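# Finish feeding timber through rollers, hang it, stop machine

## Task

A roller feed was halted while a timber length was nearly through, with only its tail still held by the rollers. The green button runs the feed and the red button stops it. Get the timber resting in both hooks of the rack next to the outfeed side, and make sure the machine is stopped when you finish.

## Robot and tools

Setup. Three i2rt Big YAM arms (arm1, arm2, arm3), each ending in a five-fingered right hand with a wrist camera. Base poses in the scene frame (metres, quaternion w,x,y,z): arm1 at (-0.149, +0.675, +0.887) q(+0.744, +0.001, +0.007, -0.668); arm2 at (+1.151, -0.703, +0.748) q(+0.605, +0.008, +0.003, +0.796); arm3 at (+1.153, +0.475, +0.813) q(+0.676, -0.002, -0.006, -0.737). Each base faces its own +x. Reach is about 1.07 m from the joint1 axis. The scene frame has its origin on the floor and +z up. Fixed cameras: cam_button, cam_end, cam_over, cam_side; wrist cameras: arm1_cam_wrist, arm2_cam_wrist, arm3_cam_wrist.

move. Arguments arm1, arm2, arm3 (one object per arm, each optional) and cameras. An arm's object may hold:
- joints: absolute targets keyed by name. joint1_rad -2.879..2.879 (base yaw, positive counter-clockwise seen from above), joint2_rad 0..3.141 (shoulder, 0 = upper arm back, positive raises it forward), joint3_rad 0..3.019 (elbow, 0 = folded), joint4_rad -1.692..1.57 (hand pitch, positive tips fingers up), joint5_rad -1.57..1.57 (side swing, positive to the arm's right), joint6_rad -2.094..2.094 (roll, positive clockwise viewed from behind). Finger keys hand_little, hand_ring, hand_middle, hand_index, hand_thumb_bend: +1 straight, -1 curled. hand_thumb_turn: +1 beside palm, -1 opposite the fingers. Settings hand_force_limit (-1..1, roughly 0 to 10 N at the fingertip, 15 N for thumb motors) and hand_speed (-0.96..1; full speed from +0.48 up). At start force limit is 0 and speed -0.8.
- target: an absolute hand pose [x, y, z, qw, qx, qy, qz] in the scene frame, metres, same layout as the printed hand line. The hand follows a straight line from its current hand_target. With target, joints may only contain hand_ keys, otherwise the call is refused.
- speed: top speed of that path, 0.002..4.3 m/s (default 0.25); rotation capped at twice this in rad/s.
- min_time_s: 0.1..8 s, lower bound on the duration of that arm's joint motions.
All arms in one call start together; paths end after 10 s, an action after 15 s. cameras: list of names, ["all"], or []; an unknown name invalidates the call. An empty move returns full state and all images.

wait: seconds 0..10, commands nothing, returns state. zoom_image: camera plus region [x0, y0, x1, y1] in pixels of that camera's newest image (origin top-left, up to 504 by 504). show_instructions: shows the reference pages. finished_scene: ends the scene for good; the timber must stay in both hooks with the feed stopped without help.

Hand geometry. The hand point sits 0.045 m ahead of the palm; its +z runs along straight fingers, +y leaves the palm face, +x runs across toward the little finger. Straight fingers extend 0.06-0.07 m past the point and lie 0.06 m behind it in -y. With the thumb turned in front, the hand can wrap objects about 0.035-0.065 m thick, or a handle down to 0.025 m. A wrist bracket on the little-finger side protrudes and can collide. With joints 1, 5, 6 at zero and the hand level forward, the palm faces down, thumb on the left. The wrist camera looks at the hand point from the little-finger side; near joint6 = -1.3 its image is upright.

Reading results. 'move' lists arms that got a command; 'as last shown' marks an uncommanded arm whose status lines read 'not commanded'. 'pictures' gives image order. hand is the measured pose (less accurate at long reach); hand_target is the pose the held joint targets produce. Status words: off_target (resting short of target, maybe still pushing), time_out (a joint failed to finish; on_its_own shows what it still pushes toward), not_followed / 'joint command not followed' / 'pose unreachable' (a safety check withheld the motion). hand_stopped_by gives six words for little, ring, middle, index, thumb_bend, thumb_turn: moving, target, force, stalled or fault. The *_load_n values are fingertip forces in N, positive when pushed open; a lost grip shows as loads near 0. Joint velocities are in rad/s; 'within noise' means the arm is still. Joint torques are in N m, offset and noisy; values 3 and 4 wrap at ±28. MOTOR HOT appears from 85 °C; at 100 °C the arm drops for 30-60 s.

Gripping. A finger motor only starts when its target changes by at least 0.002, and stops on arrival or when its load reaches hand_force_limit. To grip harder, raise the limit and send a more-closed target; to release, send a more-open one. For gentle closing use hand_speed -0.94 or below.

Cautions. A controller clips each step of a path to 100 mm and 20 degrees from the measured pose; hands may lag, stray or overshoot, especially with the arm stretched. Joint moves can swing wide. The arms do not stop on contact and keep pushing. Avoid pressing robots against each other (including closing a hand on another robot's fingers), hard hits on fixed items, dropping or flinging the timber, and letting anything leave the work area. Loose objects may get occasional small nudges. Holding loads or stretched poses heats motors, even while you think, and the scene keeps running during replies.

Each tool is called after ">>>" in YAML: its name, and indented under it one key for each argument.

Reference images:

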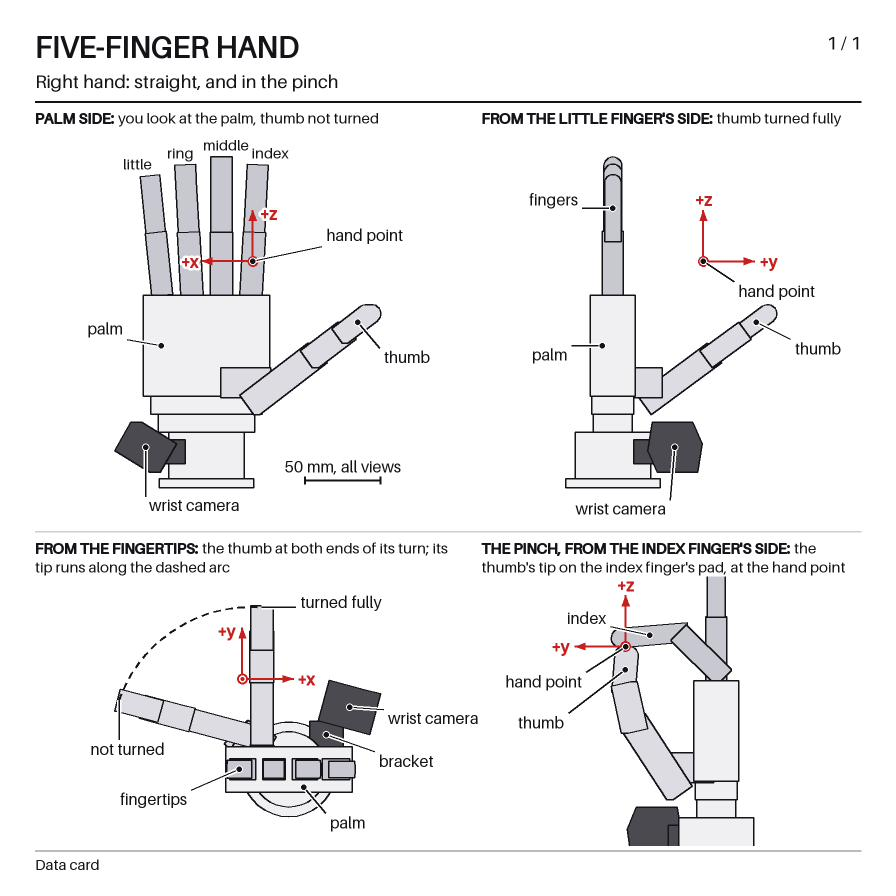

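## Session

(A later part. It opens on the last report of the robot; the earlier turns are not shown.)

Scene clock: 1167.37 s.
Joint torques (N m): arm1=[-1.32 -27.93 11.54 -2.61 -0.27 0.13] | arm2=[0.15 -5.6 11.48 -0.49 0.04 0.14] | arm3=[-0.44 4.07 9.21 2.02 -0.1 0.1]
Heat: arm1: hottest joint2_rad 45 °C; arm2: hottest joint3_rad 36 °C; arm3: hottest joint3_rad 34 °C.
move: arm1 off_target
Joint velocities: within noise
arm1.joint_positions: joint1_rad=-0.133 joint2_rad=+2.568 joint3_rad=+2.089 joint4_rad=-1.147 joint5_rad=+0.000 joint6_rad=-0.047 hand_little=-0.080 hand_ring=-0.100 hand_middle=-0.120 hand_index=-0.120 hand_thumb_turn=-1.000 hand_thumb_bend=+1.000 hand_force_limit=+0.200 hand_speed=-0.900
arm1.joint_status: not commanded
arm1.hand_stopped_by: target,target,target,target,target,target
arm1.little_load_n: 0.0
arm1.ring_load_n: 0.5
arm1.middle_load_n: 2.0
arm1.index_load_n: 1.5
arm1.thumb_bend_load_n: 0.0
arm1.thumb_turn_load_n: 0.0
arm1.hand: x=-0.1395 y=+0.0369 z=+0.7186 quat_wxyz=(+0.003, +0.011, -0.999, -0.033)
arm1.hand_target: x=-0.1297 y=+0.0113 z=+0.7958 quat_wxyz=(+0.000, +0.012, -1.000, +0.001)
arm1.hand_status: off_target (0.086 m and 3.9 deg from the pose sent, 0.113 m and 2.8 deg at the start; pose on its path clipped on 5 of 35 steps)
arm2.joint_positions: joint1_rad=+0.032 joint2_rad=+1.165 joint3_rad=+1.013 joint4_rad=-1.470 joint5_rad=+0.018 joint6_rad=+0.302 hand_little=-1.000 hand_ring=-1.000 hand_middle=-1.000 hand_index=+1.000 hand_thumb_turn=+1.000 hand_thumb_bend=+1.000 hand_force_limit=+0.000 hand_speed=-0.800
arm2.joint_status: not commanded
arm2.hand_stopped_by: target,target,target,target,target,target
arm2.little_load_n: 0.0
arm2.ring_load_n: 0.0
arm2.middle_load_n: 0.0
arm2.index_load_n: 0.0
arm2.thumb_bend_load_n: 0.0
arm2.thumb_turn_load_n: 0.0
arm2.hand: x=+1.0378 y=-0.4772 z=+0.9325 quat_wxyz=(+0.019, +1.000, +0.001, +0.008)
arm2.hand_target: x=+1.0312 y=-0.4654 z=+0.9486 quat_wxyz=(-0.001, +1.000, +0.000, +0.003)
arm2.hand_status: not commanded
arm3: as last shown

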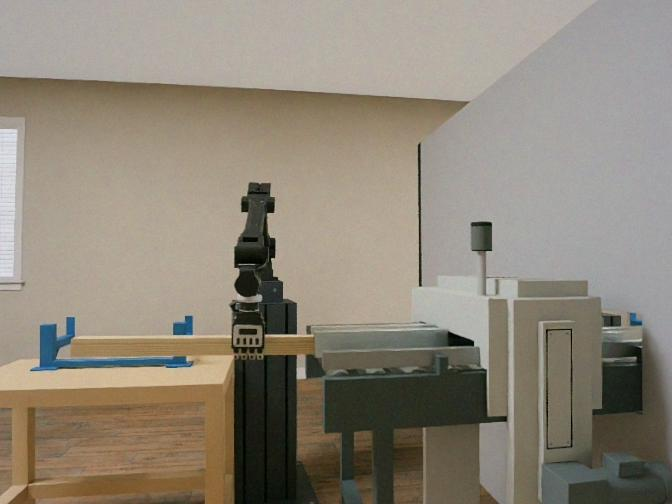

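>>> move:
  arm1: {"target": [-0.045, 0.014, 0.80, 0, -0.015, 0.9999, 0], "speed": 0.1}
  cameras: ["cam_side", "cam_over", "cam_end"]

>>> zoom_image:
  camera: "cam_side"
  region: [40, 240, 340, 400]

Scene clock: 1173.93 s.
Joint torques (N m): arm1=[3.37 -27.63 10.85 -2.28 -0.78 0.43] | arm2=[-0.09 -5.66 11.44 -0.57 0.03 0.15] | arm3=[-0.44 4.07 9.2 2 -0.1 0.1]
Heat: arm1: hottest joint2_rad 48 °C; arm2: hottest joint3_rad 36 °C; arm3: hottest joint3_rad 34 °C.
move: arm1 off_target
Joint velocities: within noise
arm1.joint_positions: joint1_rad=-0.073 joint2_rad=+2.559 joint3_rad=+2.089 joint4_rad=-1.150 joint5_rad=+0.012 joint6_rad=+0.024 hand_little=-0.080 hand_ring=-0.100 hand_middle=-0.120 hand_index=-0.120 hand_thumb_turn=-1.000 hand_thumb_bend=+1.000 hand_force_limit=+0.200 hand_speed=-0.900
arm1.joint_status: not commanded
arm1.hand_stopped_by: target,target,target,target,target,target
arm1.little_load_n: 2.0
arm1.ring_load_n: 2.0
arm1.middle_load_n: 1.0
arm1.index_load_n: 0.5
arm1.thumb_bend_load_n: 0.0
arm1.thumb_turn_load_n: 0.0
arm1.hand: x=-0.0992 y=+0.0348 z=+0.7236 quat_wxyz=(+0.011, +0.005, -0.999, -0.030)
arm1.hand_target: x=-0.0477 y=+0.0162 z=+0.7960 quat_wxyz=(-0.001, +0.019, -1.000, +0.001)
arm1.hand_status: off_target (0.096 m and 3.8 deg from the pose sent, 0.127 m and 3.9 deg at the start; pose on its path clipped on 6 of 41 steps)
arm2, arm3: as last shown
arm2.little_load_n: -0.5
arm2.ring_load_n: 0.5
pictures: cam_end, cam_over, cam_side

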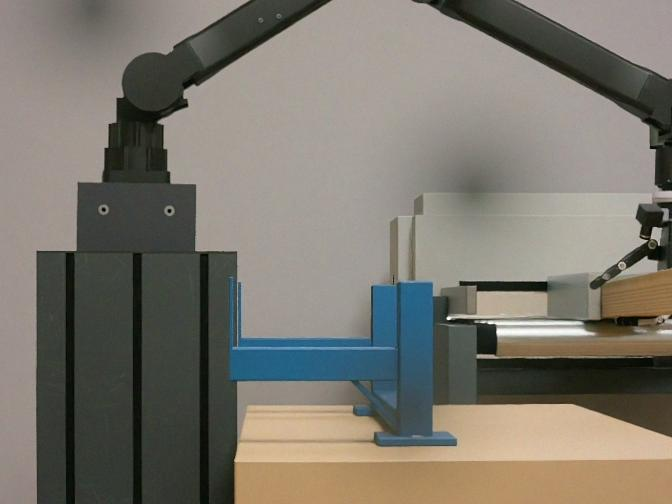

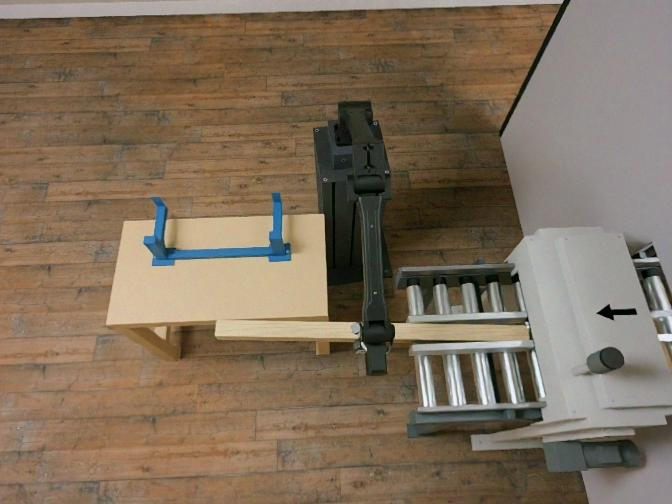

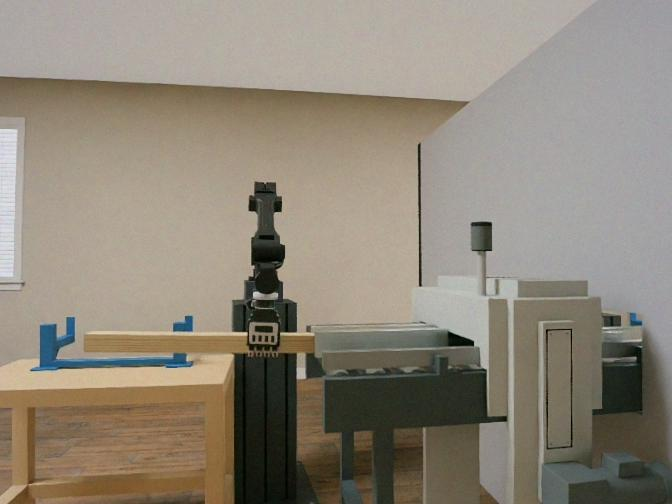

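Scaled by 1.680 from the camera's image (finer frame: 960x720).

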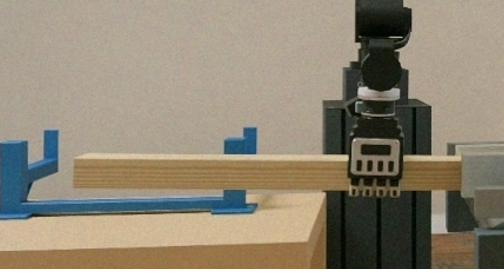

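>>> move:
  arm1: {"target": [0.01, -0.002, 0.80, 0, -0.017, 0.9994, -0.03], "speed": 0.1}
  cameras: ["cam_side", "cam_over", "cam_end"]

>>> zoom_image:
  camera: "cam_over"
  region: [200, 260, 560, 420]

>>> zoom_image:
  camera: "cam_end"
  region: [532, 180, 672, 370]

Scene clock: 1183.87 s.
Joint torques (N m): arm1=[3.96 -27.11 12.14 -1.07 -0.68 0.49] | arm2=[0.15 -5.19 11.47 -0.51 0.02 0.13] | arm3=[-0.38 4.07 9.21 1.99 -0.1 0.1]
Heat: arm1: hottest joint2_rad 51 °C; arm2: hottest joint3_rad 36 °C; arm3: hottest joint3_rad 34 °C.
move: arm1 off_target
Joint velocities: within noise
arm1.joint_positions: joint1_rad=-0.011 joint2_rad=+2.559 joint3_rad=+2.089 joint4_rad=-1.132 joint5_rad=+0.017 joint6_rad=+0.090 hand_little=-0.080 hand_ring=-0.100 hand_middle=-0.120 hand_index=-0.120 hand_thumb_turn=-1.000 hand_thumb_bend=+1.000 hand_force_limit=+0.200 hand_speed=-0.900
arm1.joint_status: not commanded
arm1.hand_stopped_by: target,target,target,target,target,target
arm1.little_load_n: 3.0
arm1.ring_load_n: 2.0
arm1.middle_load_n: 0.5
arm1.index_load_n: 0.0
arm1.thumb_bend_load_n: 0.0
arm1.thumb_turn_load_n: 0.0
arm1.hand: x=-0.0553 y=+0.0325 z=+0.7216 quat_wxyz=(+0.014, +0.004, -1.000, -0.020)
arm1.hand_target: x=+0.0035 y=+0.0053 z=+0.7927 quat_wxyz=(-0.002, +0.017, -0.999, +0.030)
arm1.hand_status: off_target (0.108 m and 6.2 deg from the pose sent, 0.138 m and 7.1 deg at the start; pose on its path clipped on 35 of 39 steps)
arm2, arm3: as last shown
arm2.little_load_n: 0.0
arm2.ring_load_n: 0.0
arm3.little_load_n: -0.5
pictures: cam_end, cam_over, cam_side

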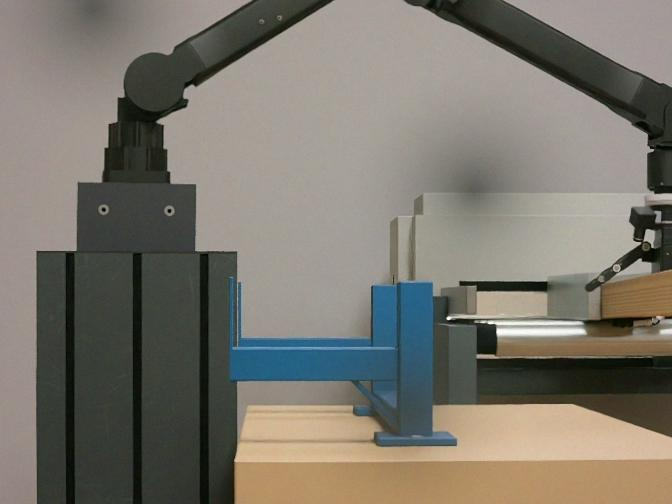

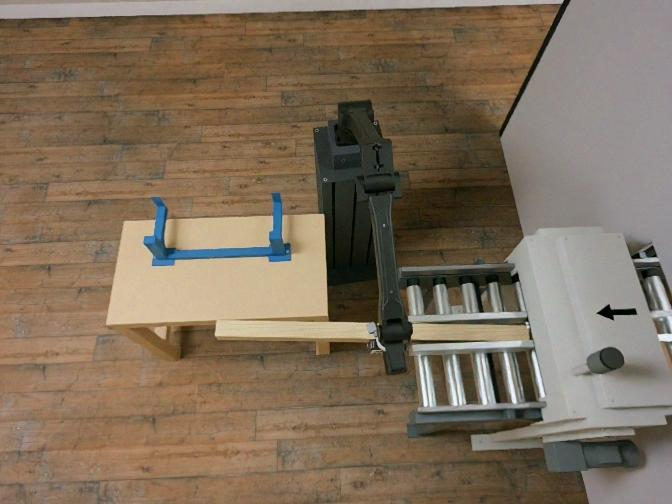

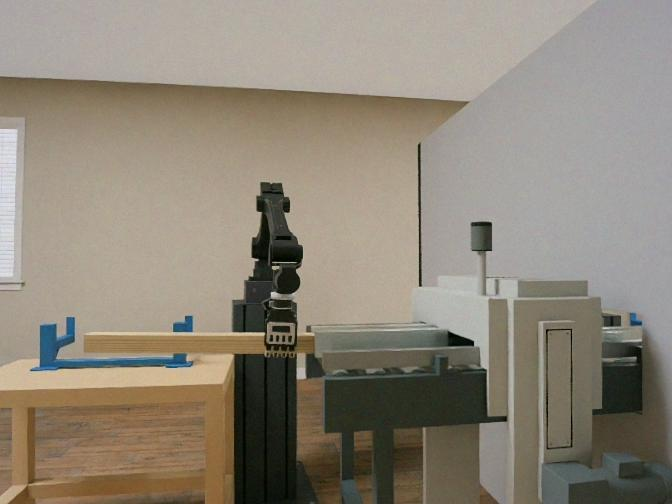

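Scaled by 1.400 from the camera's image (finer frame: 960x720).

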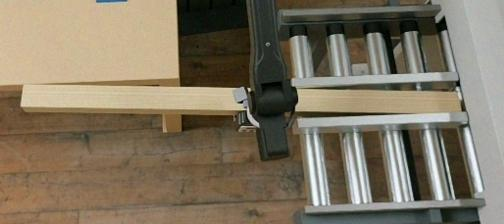

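Scaled by 2.653 from the camera's image (finer frame: 960x720).

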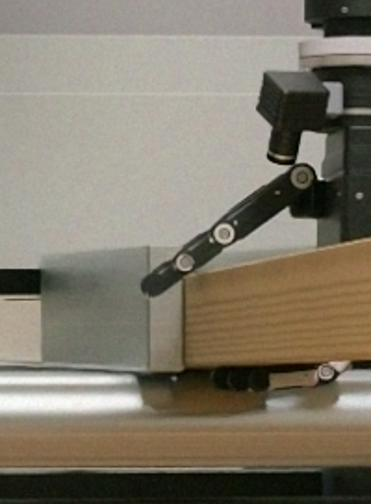

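>>> move:
  arm1: {"joints": {"hand_little": -0.7, "hand_ring": -0.7, "hand_middle": -0.7, "hand_index": -0.7, "hand_thumb_bend": -0.5, "hand_force_limit": 0.35, "hand_speed": -0.9}}
  cameras: ["cam_end", "arm1_cam_wrist"]

>>> zoom_image:
  camera: "cam_end"
  region: [532, 180, 672, 370]

Scene clock: 1201.80 s.
Joint torques (N m): arm1=[3.9 -27.05 12.15 -1.1 -0.78 0.49] | arm2=[0.09 -5.36 11.47 -0.55 0.01 0.14] | arm3=[-0.32 4.07 9.2 2.02 -0.1 0.1]
Heat: arm1: hottest joint2_rad 55 °C; arm2: hottest joint3_rad 36 °C; arm3: hottest joint3_rad 34 °C.
move: arm1 off_target
Joint velocities: within noise
arm1.joint_positions: joint1_rad=-0.011 joint2_rad=+2.559 joint3_rad=+2.089 joint4_rad=-1.130 joint5_rad=+0.018 joint6_rad=+0.090 hand_little=-0.189 hand_ring=-0.190 hand_middle=-0.200 hand_index=-0.228 hand_thumb_turn=-1.000 hand_thumb_bend=+0.907 hand_force_limit=+0.350 hand_speed=-0.900
arm1.joint_status: hand_little off_target (ended at -0.189, target -0.700); hand_ring off_target (ended at -0.190, target -0.700); hand_middle off_target (ended at -0.200, target -0.700); hand_index off_target (ended at -0.228, target -0.700); hand_thumb_bend off_target (ended at +0.907, target -0.500); the others done
arm1.hand_stopped_by: force,force,force,force,force,target
arm1.little_load_n: 8.0
arm1.ring_load_n: 7.0
arm1.middle_load_n: 6.0
arm1.index_load_n: 8.5
arm1.thumb_bend_load_n: 10.0
arm1.thumb_turn_load_n: 0.0
arm1.hand: x=-0.0556 y=+0.0321 z=+0.7215 quat_wxyz=(+0.015, +0.004, -1.000, -0.019)
arm1.hand_target: x=+0.0034 y=+0.0051 z=+0.7927 quat_wxyz=(-0.003, +0.017, -0.999, +0.030)
arm1.hand_status: not commanded
arm2, arm3: as last shown
arm3.little_load_n: 0.0
arm3.index_load_n: -0.5
arm3.thumb_turn_load_n: 0.5
pictures: arm1_cam_wrist, cam_end

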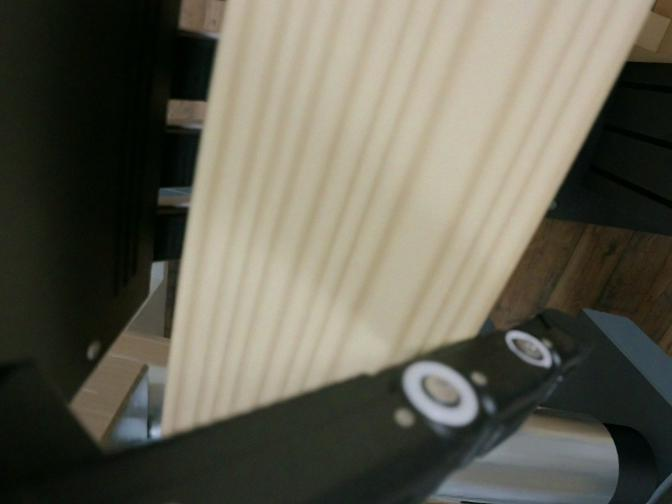

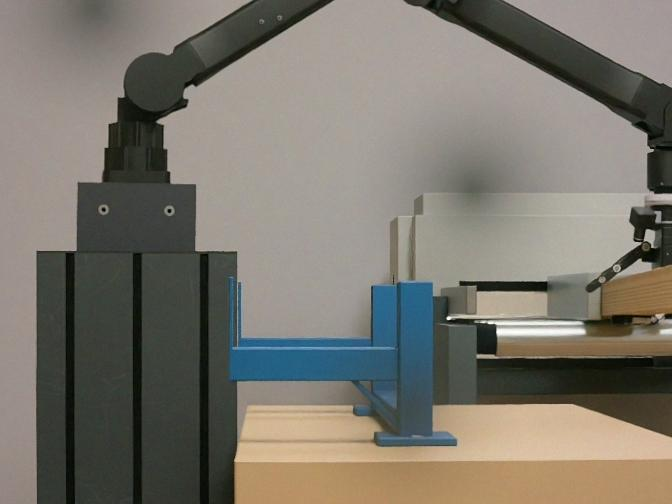

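Scaled by 2.653 from the camera's image (finer frame: 960x720).

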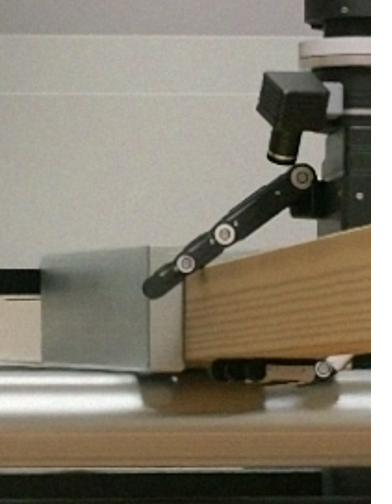

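>>> move:
  arm1: {"target": [-0.18, 0.004, 0.81, 0, -0.017, 0.9994, -0.025], "speed": 0.15}
  cameras: ["cam_over", "cam_side"]

>>> move:
  arm1: {"target": [-0.22, 0.01, 0.90, 0, -0.017, 0.9994, -0.02], "speed": 0.15}
  cameras: ["cam_over", "cam_side", "cam_end"]

Scene clock: 1210.47 s.
Joint torques (N m): arm1=[-1.32 -28.86 10.3 -0.91 0.26 -0.12] | arm2=[0.09 -5.36 11.41 -0.57 0.02 0.14] | arm3=[-0.38 4.01 9.21 2.02 -0.1 0.1]
Heat: arm1: hottest joint2_rad 56 °C; arm2: hottest joint3_rad 37 °C; arm3: hottest joint3_rad 34 °C.
move: arm1 off_target
Joint velocities: within noise
arm1.joint_positions: joint1_rad=-0.193 joint2_rad=+2.545 joint3_rad=+2.069 joint4_rad=-1.149 joint5_rad=-0.026 joint6_rad=-0.091 hand_little=-0.189 hand_ring=-0.190 hand_middle=-0.200 hand_index=-0.228 hand_thumb_turn=-1.000 hand_thumb_bend=+0.907 hand_force_limit=+0.350 hand_speed=-0.900
arm1.joint_status: not commanded
arm1.hand_stopped_by: force,force,force,force,force,target
arm1.little_load_n: 6.5
arm1.ring_load_n: 5.5
arm1.middle_load_n: 5.0
arm1.index_load_n: 8.5
arm1.thumb_bend_load_n: 8.5
arm1.thumb_turn_load_n: 1.5
arm1.hand: x=-0.1751 y=+0.0408 z=+0.7288 quat_wxyz=(-0.011, +0.002, -0.999, -0.031)
arm1.hand_target: x=-0.1728 y=+0.0078 z=+0.8066 quat_wxyz=(-0.004, +0.017, -1.000, +0.024)
arm1.hand_status: off_target (0.089 m and 6.8 deg from the pose sent, 0.155 m and 5.6 deg at the start; pose on its path clipped on 3 of 61 steps)
arm2: as last shown
arm3.joint_positions: joint1_rad=+0.338 joint2_rad=+0.617 joint3_rad=+1.359 joint4_rad=-1.217 joint5_rad=-0.294 joint6_rad=-1.420 hand_little=+1.000 hand_ring=+1.000 hand_middle=+1.000 hand_index=+1.000 hand_thumb_turn=+1.000 hand_thumb_bend=+1.000 hand_force_limit=+0.000 hand_speed=-0.800
arm3.joint_status: not commanded
arm3.hand_stopped_by: target,target,target,target,target,target
arm3.little_load_n: 0.0
arm3.ring_load_n: 0.0
arm3.middle_load_n: 0.0
arm3.index_load_n: 0.0
arm3.thumb_bend_load_n: 0.0
arm3.thumb_turn_load_n: 0.0
arm3.hand: x=+1.2181 y=+0.2291 z=+1.3180 quat_wxyz=(+0.183, +0.675, -0.507, +0.504)
arm3.hand_target: x=+1.2177 y=+0.2304 z=+1.3298 quat_wxyz=(+0.190, +0.671, -0.501, +0.512)
arm3.hand_status: not commanded

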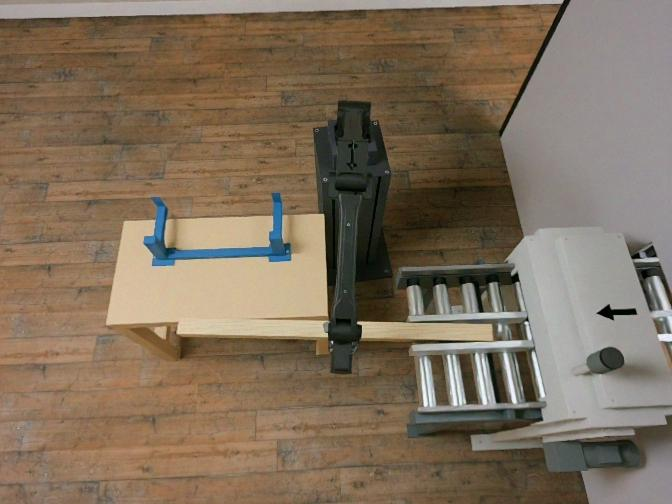

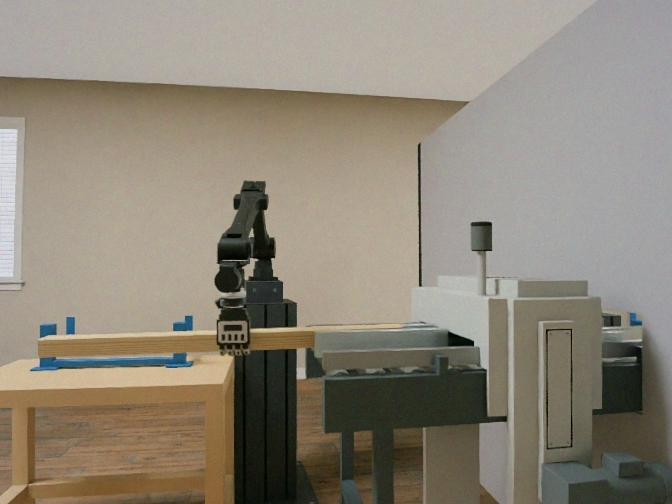

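Scene clock: 1212.50 s.
Joint torques (N m): arm1=[-3.37 -28.63 12.88 -1.01 0.46 -0.04] | arm2=[0.15 -5.48 11.4 -0.5 0.03 0.15] | arm3=[-0.38 4.07 9.21 1.99 -0.1 0.1]
Heat: arm1: hottest joint2_rad 56 °C; arm2: hottest joint3_rad 37 °C; arm3: hottest joint3_rad 34 °C.
move: arm1 off_target
Joint velocities: within noise
arm1.joint_positions: joint1_rad=-0.230 joint2_rad=+2.453 joint3_rad=+2.063 joint4_rad=-1.275 joint5_rad=-0.025 joint6_rad=-0.169 hand_little=-0.189 hand_ring=-0.190 hand_middle=-0.200 hand_index=-0.228 hand_thumb_turn=-1.000 hand_thumb_bend=+0.907 hand_force_limit=+0.350 hand_speed=-0.900
arm1.joint_status: not commanded
arm1.hand_stopped_by: force,force,force,force,force,target
arm1.little_load_n: 6.5
arm1.ring_load_n: 5.5
arm1.middle_load_n: 5.0
arm1.index_load_n: 8.0
arm1.thumb_bend_load_n: 8.5
arm1.thumb_turn_load_n: 1.0
arm1.hand: x=-0.2013 y=+0.0563 z=+0.7939 quat_wxyz=(-0.015, +0.023, -0.998, -0.050)
arm1.hand_target: x=-0.2152 y=+0.0217 z=+0.8818 quat_wxyz=(+0.000, +0.021, -1.000, +0.020)
arm1.hand_status: off_target (0.117 m and 8.3 deg from the pose sent, 0.180 m and 6.2 deg at the start; pose on its path clipped on 57 of 61 steps)
arm2, arm3: as last shown
arm2.index_load_n: 0.5
pictures: cam_end, cam_over, cam_side

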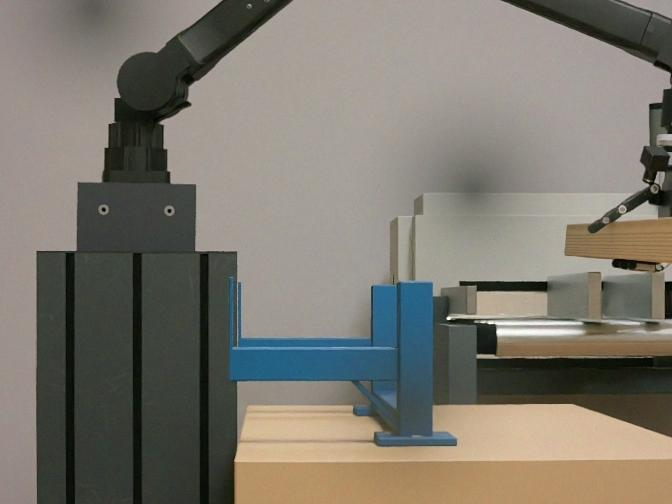

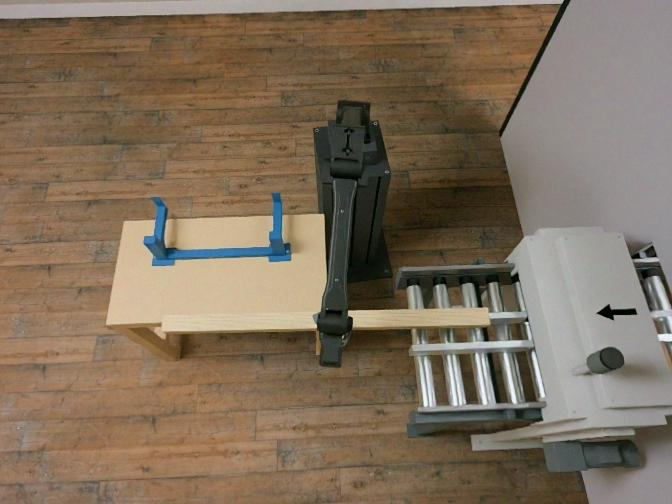

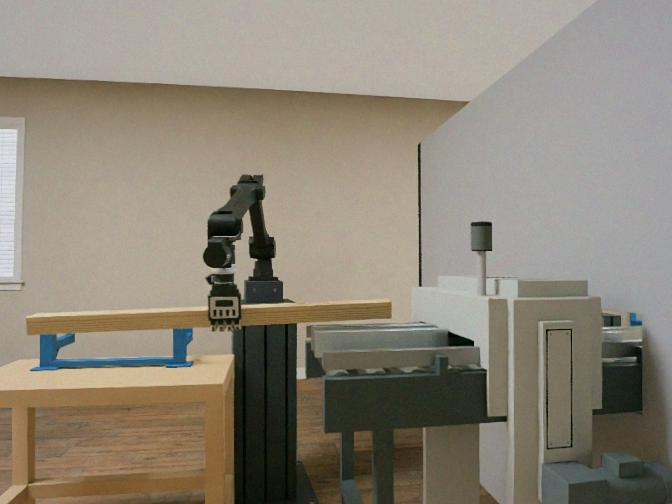

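>>> move:
  arm1: {"target": [-0.40, 0.22, 0.97, 0.01, -0.015, 0.9994, -0.02], "speed": 0.2}
  cameras: ["cam_over", "cam_side", "cam_end"]

Scene clock: 1230.37 s.
Joint torques (N m): arm1=[-2.55 -22.18 9.61 -0.59 0.53 0.01] | arm2=[0.09 -5.6 11.48 -0.54 0 0.16] | arm3=[-0.38 4.01 9.21 2.02 -0.1 0.1]
Heat: arm1: hottest joint2_rad 53 °C; arm2: hottest joint3_rad 37 °C; arm3: hottest joint3_rad 34 °C.
move: arm1 off_target
Joint velocities: within noise
arm1.joint_positions: joint1_rad=-0.620 joint2_rad=+2.001 joint3_rad=+1.599 joint4_rad=-1.227 joint5_rad=-0.066 joint6_rad=-0.539 hand_little=-0.189 hand_ring=-0.190 hand_middle=-0.200 hand_index=-0.228 hand_thumb_turn=-1.000 hand_thumb_bend=+0.907 hand_force_limit=+0.350 hand_speed=-0.900
arm1.joint_status: not commanded
arm1.hand_stopped_by: force,force,force,force,force,target
arm1.little_load_n: 6.5
arm1.ring_load_n: 5.5
arm1.middle_load_n: 5.0
arm1.index_load_n: 8.0
arm1.thumb_bend_load_n: 8.5
arm1.thumb_turn_load_n: 1.0
arm1.hand: x=-0.3918 y=+0.2257 z=+0.9182 quat_wxyz=(-0.038, +0.013, -0.999, -0.014)
arm1.hand_target: x=-0.3991 y=+0.2181 z=+0.9693 quat_wxyz=(-0.011, +0.015, -1.000, +0.022)
arm1.hand_status: off_target (0.053 m and 5.1 deg from the pose sent, 0.312 m and 8.1 deg at the start; pose on its path clipped on 18 of 77 steps)
arm2, arm3: as last shown
arm2.little_load_n: 0.5
arm2.index_load_n: 0.0
pictures: cam_end, cam_over, cam_side

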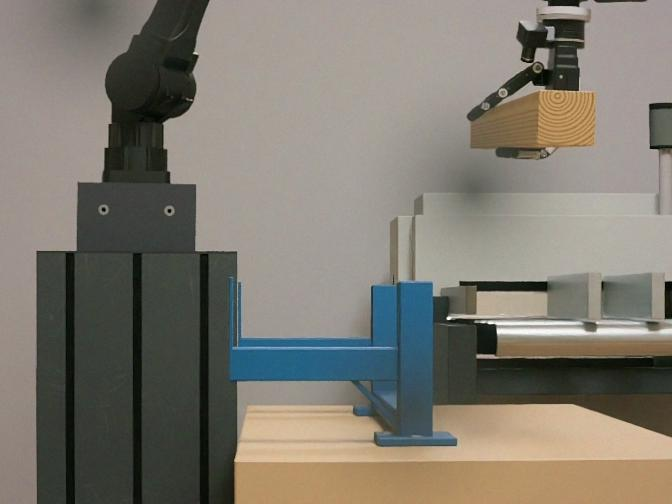

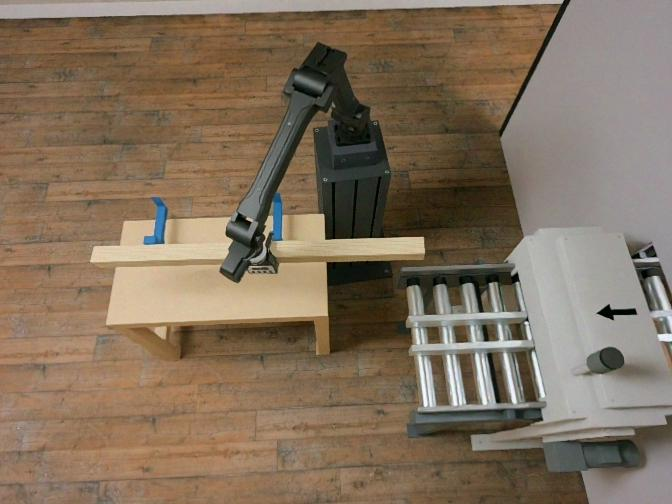

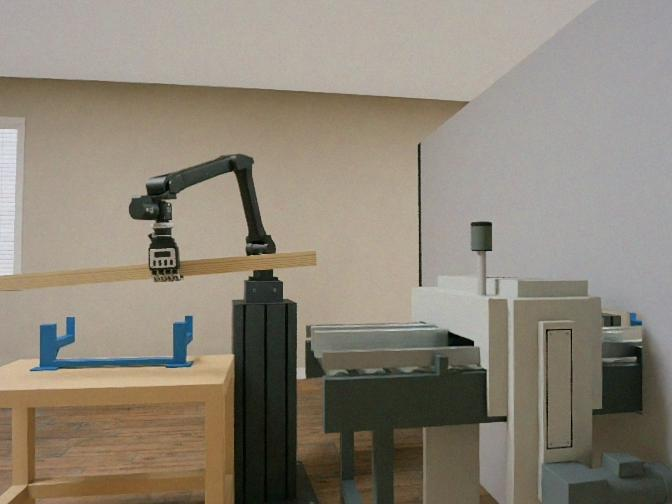

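>>> move:
  arm1: {"target": [-0.595, 0.45, 0.97, -0.028, -0.015, 0.9992, -0.02], "speed": 0.2}
  cameras: ["cam_over", "cam_side", "cam_end", "arm1_cam_wrist"]

Scene clock: 1242.07 s.
Joint torques (N m): arm1=[-2.08 -19.9 10.69 0.31 0.69 0] | arm2=[0.15 -5.48 11.45 -0.47 0.02 0.12] | arm3=[-0.44 4.07 9.2 2.02 -0.1 0.1]
Heat: arm1: hottest joint2_rad 52 °C; arm2: hottest joint3_rad 37 °C; arm3: hottest joint3_rad 34 °C.
move: arm1 off_target
Joint velocities: within noise
arm1.joint_positions: joint1_rad=-1.147 joint2_rad=+1.887 joint3_rad=+1.421 joint4_rad=-1.160 joint5_rad=-0.039 joint6_rad=-1.059 hand_little=-0.189 hand_ring=-0.190 hand_middle=-0.200 hand_index=-0.228 hand_thumb_turn=-1.000 hand_thumb_bend=+0.907 hand_force_limit=+0.350 hand_speed=-0.900
arm1.joint_status: not commanded
arm1.hand_stopped_by: force,force,force,force,force,target
arm1.little_load_n: 7.0
arm1.ring_load_n: 5.5
arm1.middle_load_n: 5.0
arm1.index_load_n: 8.0
arm1.thumb_bend_load_n: 8.5
arm1.thumb_turn_load_n: 1.0
arm1.hand: x=-0.5734 y=+0.4601 z=+0.9206 quat_wxyz=(-0.029, +0.009, -1.000, -0.002)
arm1.hand_target: x=-0.5935 y=+0.4494 z=+0.9696 quat_wxyz=(+0.027, +0.014, -0.999, +0.022)
arm1.hand_status: off_target (0.055 m and 7.0 deg from the pose sent, 0.307 m and 8.5 deg at the start)
arm2, arm3: as last shown
arm2.little_load_n: 0.0
pictures: arm1_cam_wrist, cam_end, cam_over, cam_side

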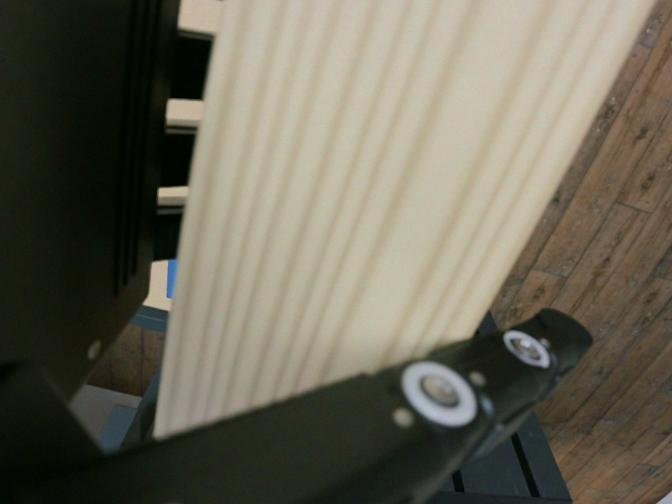

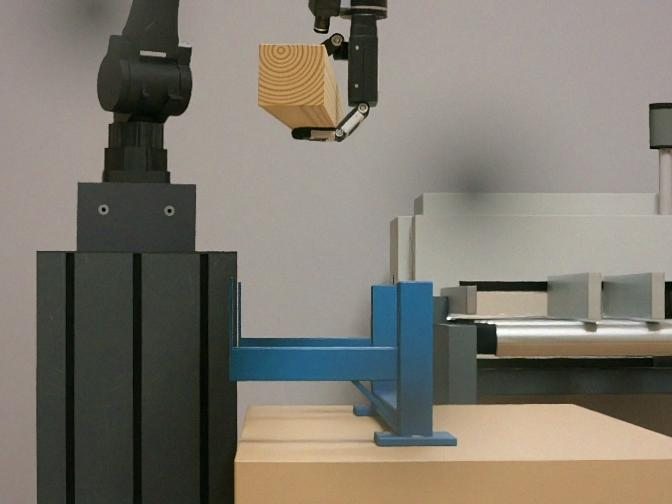

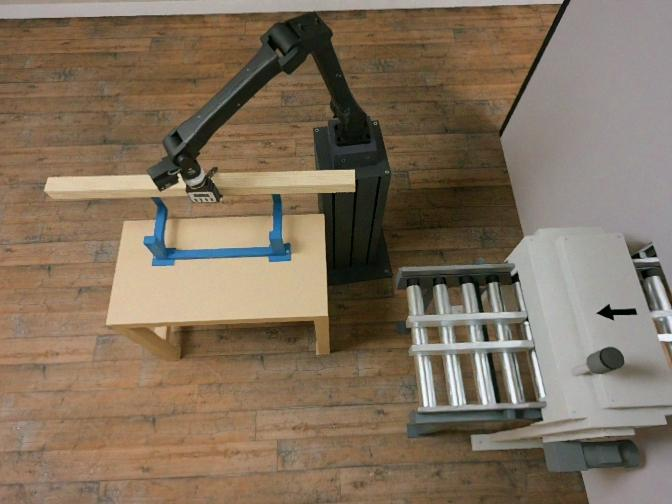

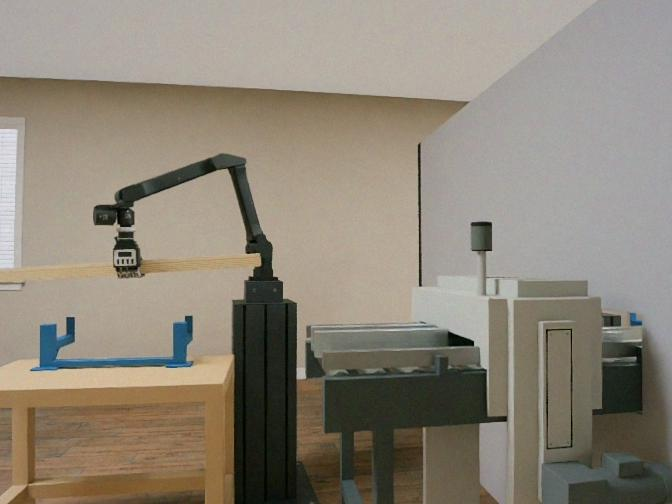

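>>> move:
  arm1: {"target": [-0.61, 0.466, 0.885, -0.055, -0.041, 0.9975, -0.02], "speed": 0.12}
  cameras: ["cam_over", "cam_side", "cam_end", "arm1_cam_wrist"]

>>> zoom_image:
  camera: "cam_end"
  region: [200, 50, 460, 460]

>>> zoom_image:
  camera: "cam_over"
  region: [20, 120, 400, 300]

Scene clock: 1273.60 s.
Joint torques (N m): arm1=[-3.66 -18.08 8.96 0.73 0.98 -0.08] | arm2=[0.32 -5.6 11.47 -0.54 0.02 0.14] | arm3=[-0.38 4.07 9.22 2 -0.1 0.1]
Heat: arm1: hottest joint2_rad 46 °C; arm2: hottest joint3_rad 37 °C; arm3: hottest joint3_rad 34 °C.
move: arm1 off_target
Joint velocities: within noise
arm1.joint_positions: joint1_rad=-1.152 joint2_rad=+1.936 joint3_rad=+1.292 joint4_rad=-0.917 joint5_rad=-0.017 joint6_rad=-1.122 hand_little=-0.189 hand_ring=-0.190 hand_middle=-0.200 hand_index=-0.228 hand_thumb_turn=-1.000 hand_thumb_bend=+0.907 hand_force_limit=+0.350 hand_speed=-0.900
arm1.joint_status: not commanded
arm1.hand_stopped_by: force,force,force,force,force,target
arm1.little_load_n: 6.5
arm1.ring_load_n: 5.5
arm1.middle_load_n: 5.5
arm1.index_load_n: 8.5
arm1.thumb_bend_load_n: 8.5
arm1.thumb_turn_load_n: 1.0
arm1.hand: x=-0.5792 y=+0.4692 z=+0.8503 quat_wxyz=(+0.005, +0.039, -0.999, +0.004)
arm1.hand_target: x=-0.6056 y=+0.4678 z=+0.8851 quat_wxyz=(+0.051, +0.037, -0.998, +0.017)
arm1.hand_status: off_target (0.046 m and 6.0 deg from the pose sent, 0.051 m and 10.6 deg at the start)
arm2.joint_positions: joint1_rad=+0.032 joint2_rad=+1.165 joint3_rad=+1.013 joint4_rad=-1.470 joint5_rad=+0.018 joint6_rad=+0.302 hand_little=-1.000 hand_ring=-1.000 hand_middle=-1.000 hand_index=+1.000 hand_thumb_turn=+1.000 hand_thumb_bend=+1.000 hand_force_limit=+0.000 hand_speed=-0.800
arm2.joint_status: not commanded
arm2.hand_stopped_by: target,target,target,target,target,target
arm2.little_load_n: 0.0
arm2.ring_load_n: 0.0
arm2.middle_load_n: 0.0
arm2.index_load_n: 0.0
arm2.thumb_bend_load_n: 0.0
arm2.thumb_turn_load_n: 0.0
arm2.hand: x=+1.0378 y=-0.4772 z=+0.9325 quat_wxyz=(+0.019, +1.000, +0.001, +0.008)
arm2.hand_target: x=+1.0312 y=-0.4654 z=+0.9486 quat_wxyz=(-0.001, +1.000, +0.000, +0.003)
arm2.hand_status: not commanded
arm3: as last shown
pictures: arm1_cam_wrist, cam_end, cam_over, cam_side

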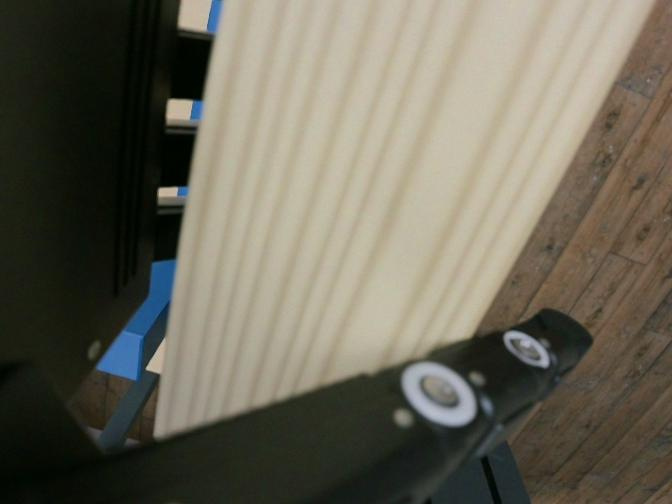

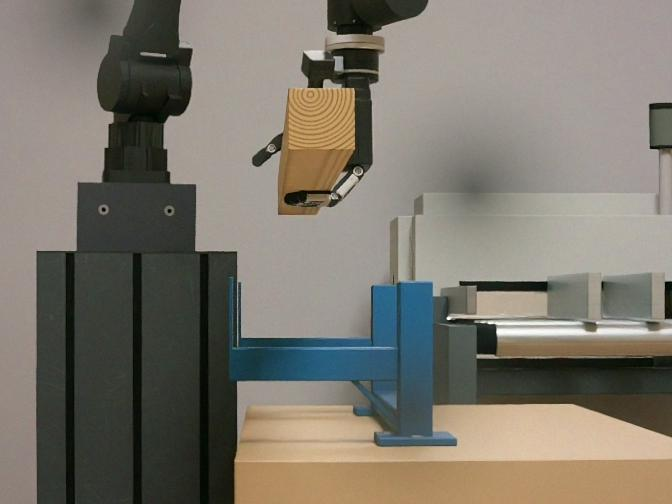

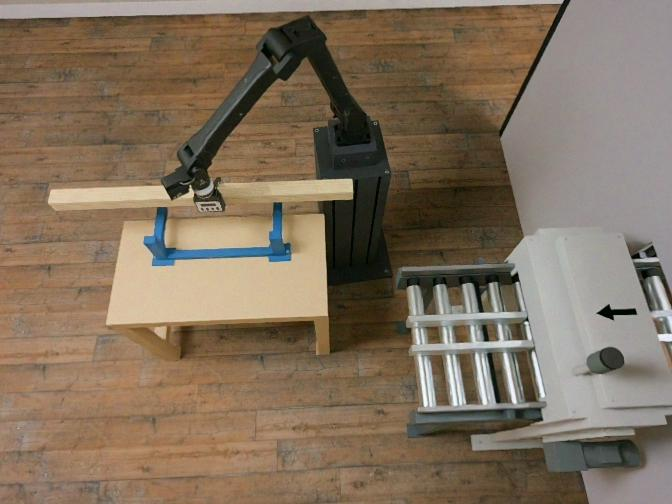

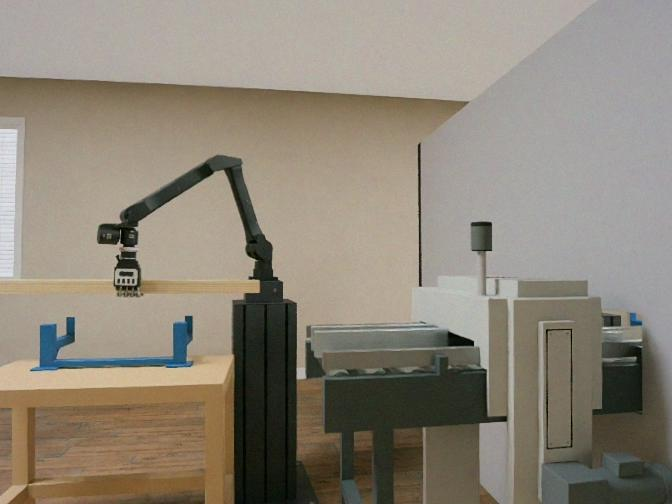

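Scaled by 1.229 from the camera's image (finer frame: 960x720).

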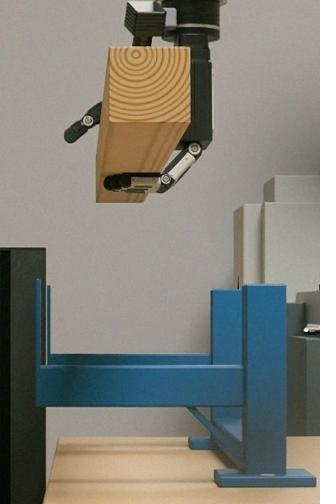

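Scaled by 1.326 from the camera's image (finer frame: 960x720).

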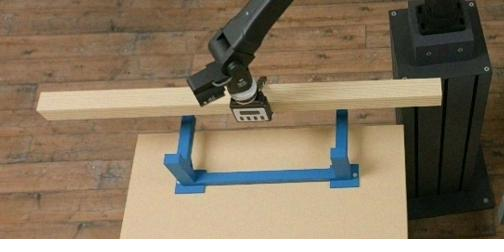

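>>> move:
  arm1: {"target": [-0.615, 0.462, 0.775, -0.047, -0.038, 0.9975, -0.02], "speed": 0.1}
  cameras: ["cam_over", "cam_side", "cam_end"]

>>> zoom_image:
  camera: "cam_end"
  region: [200, 100, 460, 460]

>>> zoom_image:
  camera: "cam_side"
  region: [0, 220, 300, 400]

Scene clock: 1292.33 s.
Joint torques (N m): arm1=[-3.6 -18.84 7.41 0.77 0.69 -0.07] | arm2=[0.09 -5.42 11.4 -0.42 0.04 0.13] | arm3=[-0.44 4.07 9.21 2.02 -0.1 0.1]
Heat: arm1: hottest joint2_rad 47 °C; arm2: hottest joint3_rad 38 °C; arm3: hottest joint3_rad 34 °C.
move: arm1 off_target
Joint velocities: within noise
arm1.joint_positions: joint1_rad=-1.152 joint2_rad=+2.132 joint3_rad=+1.269 joint4_rad=-0.695 joint5_rad=-0.019 joint6_rad=-1.122 hand_little=-0.189 hand_ring=-0.190 hand_middle=-0.200 hand_index=-0.228 hand_thumb_turn=-1.000 hand_thumb_bend=+0.907 hand_force_limit=+0.350 hand_speed=-0.900
arm1.joint_status: not commanded
arm1.hand_stopped_by: force,force,force,force,force,target
arm1.little_load_n: 6.5
arm1.ring_load_n: 5.5
arm1.middle_load_n: 5.0
arm1.index_load_n: 8.0
arm1.thumb_bend_load_n: 8.5
arm1.thumb_turn_load_n: 1.0
arm1.hand: x=-0.5836 y=+0.4681 z=+0.7440 quat_wxyz=(+0.006, +0.039, -0.999, +0.006)
arm1.hand_target: x=-0.6132 y=+0.4628 z=+0.7746 quat_wxyz=(+0.047, +0.038, -0.998, +0.020)
arm1.hand_status: off_target (0.045 m and 5.0 deg from the pose sent, 0.084 m and 5.2 deg at the start)
arm2, arm3: as last shown
arm2.little_load_n: 0.5
pictures: cam_end, cam_over, cam_side

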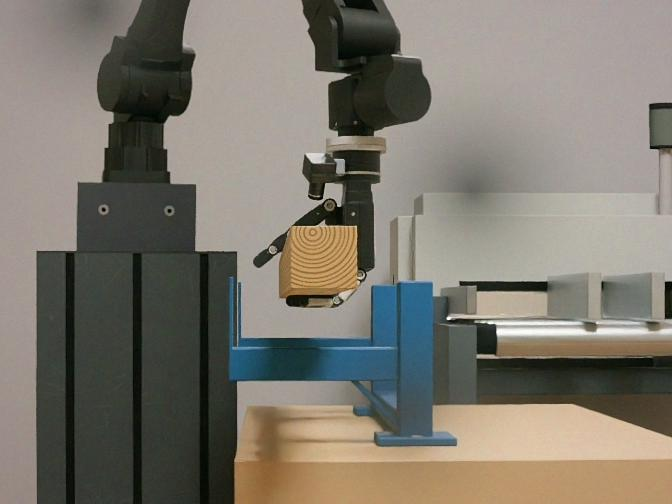

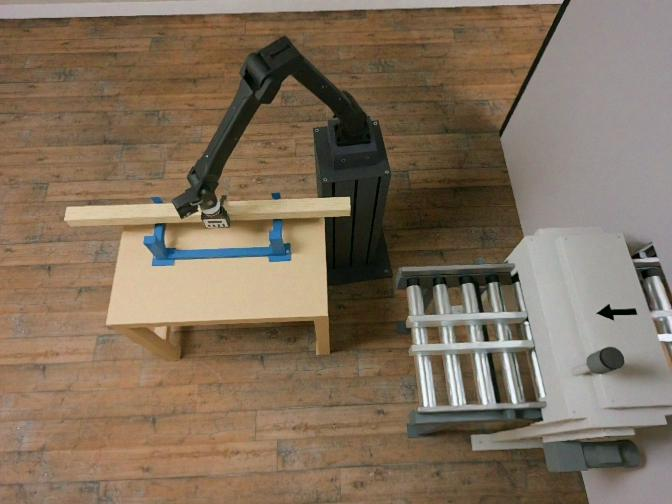

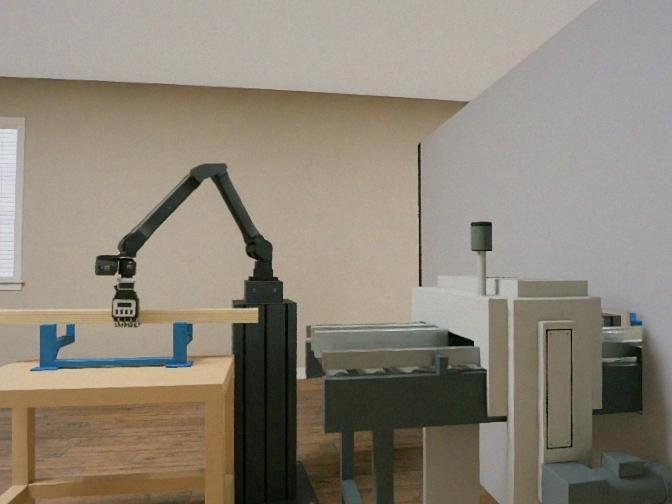

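Scaled by 1.400 from the camera's image (finer frame: 960x720).

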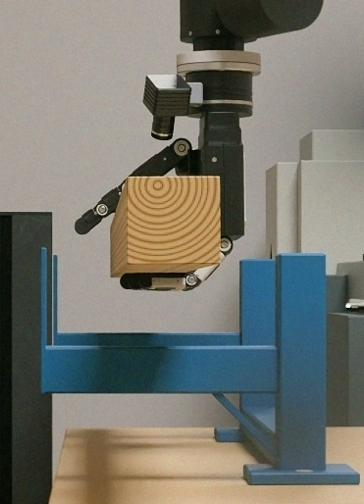

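Scaled by 1.680 from the camera's image (finer frame: 960x720).

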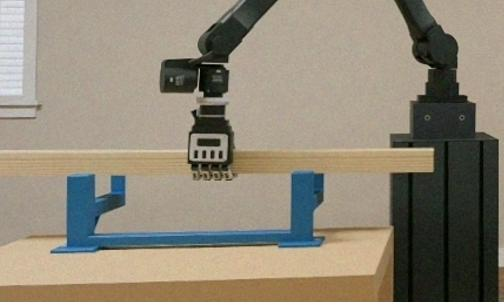

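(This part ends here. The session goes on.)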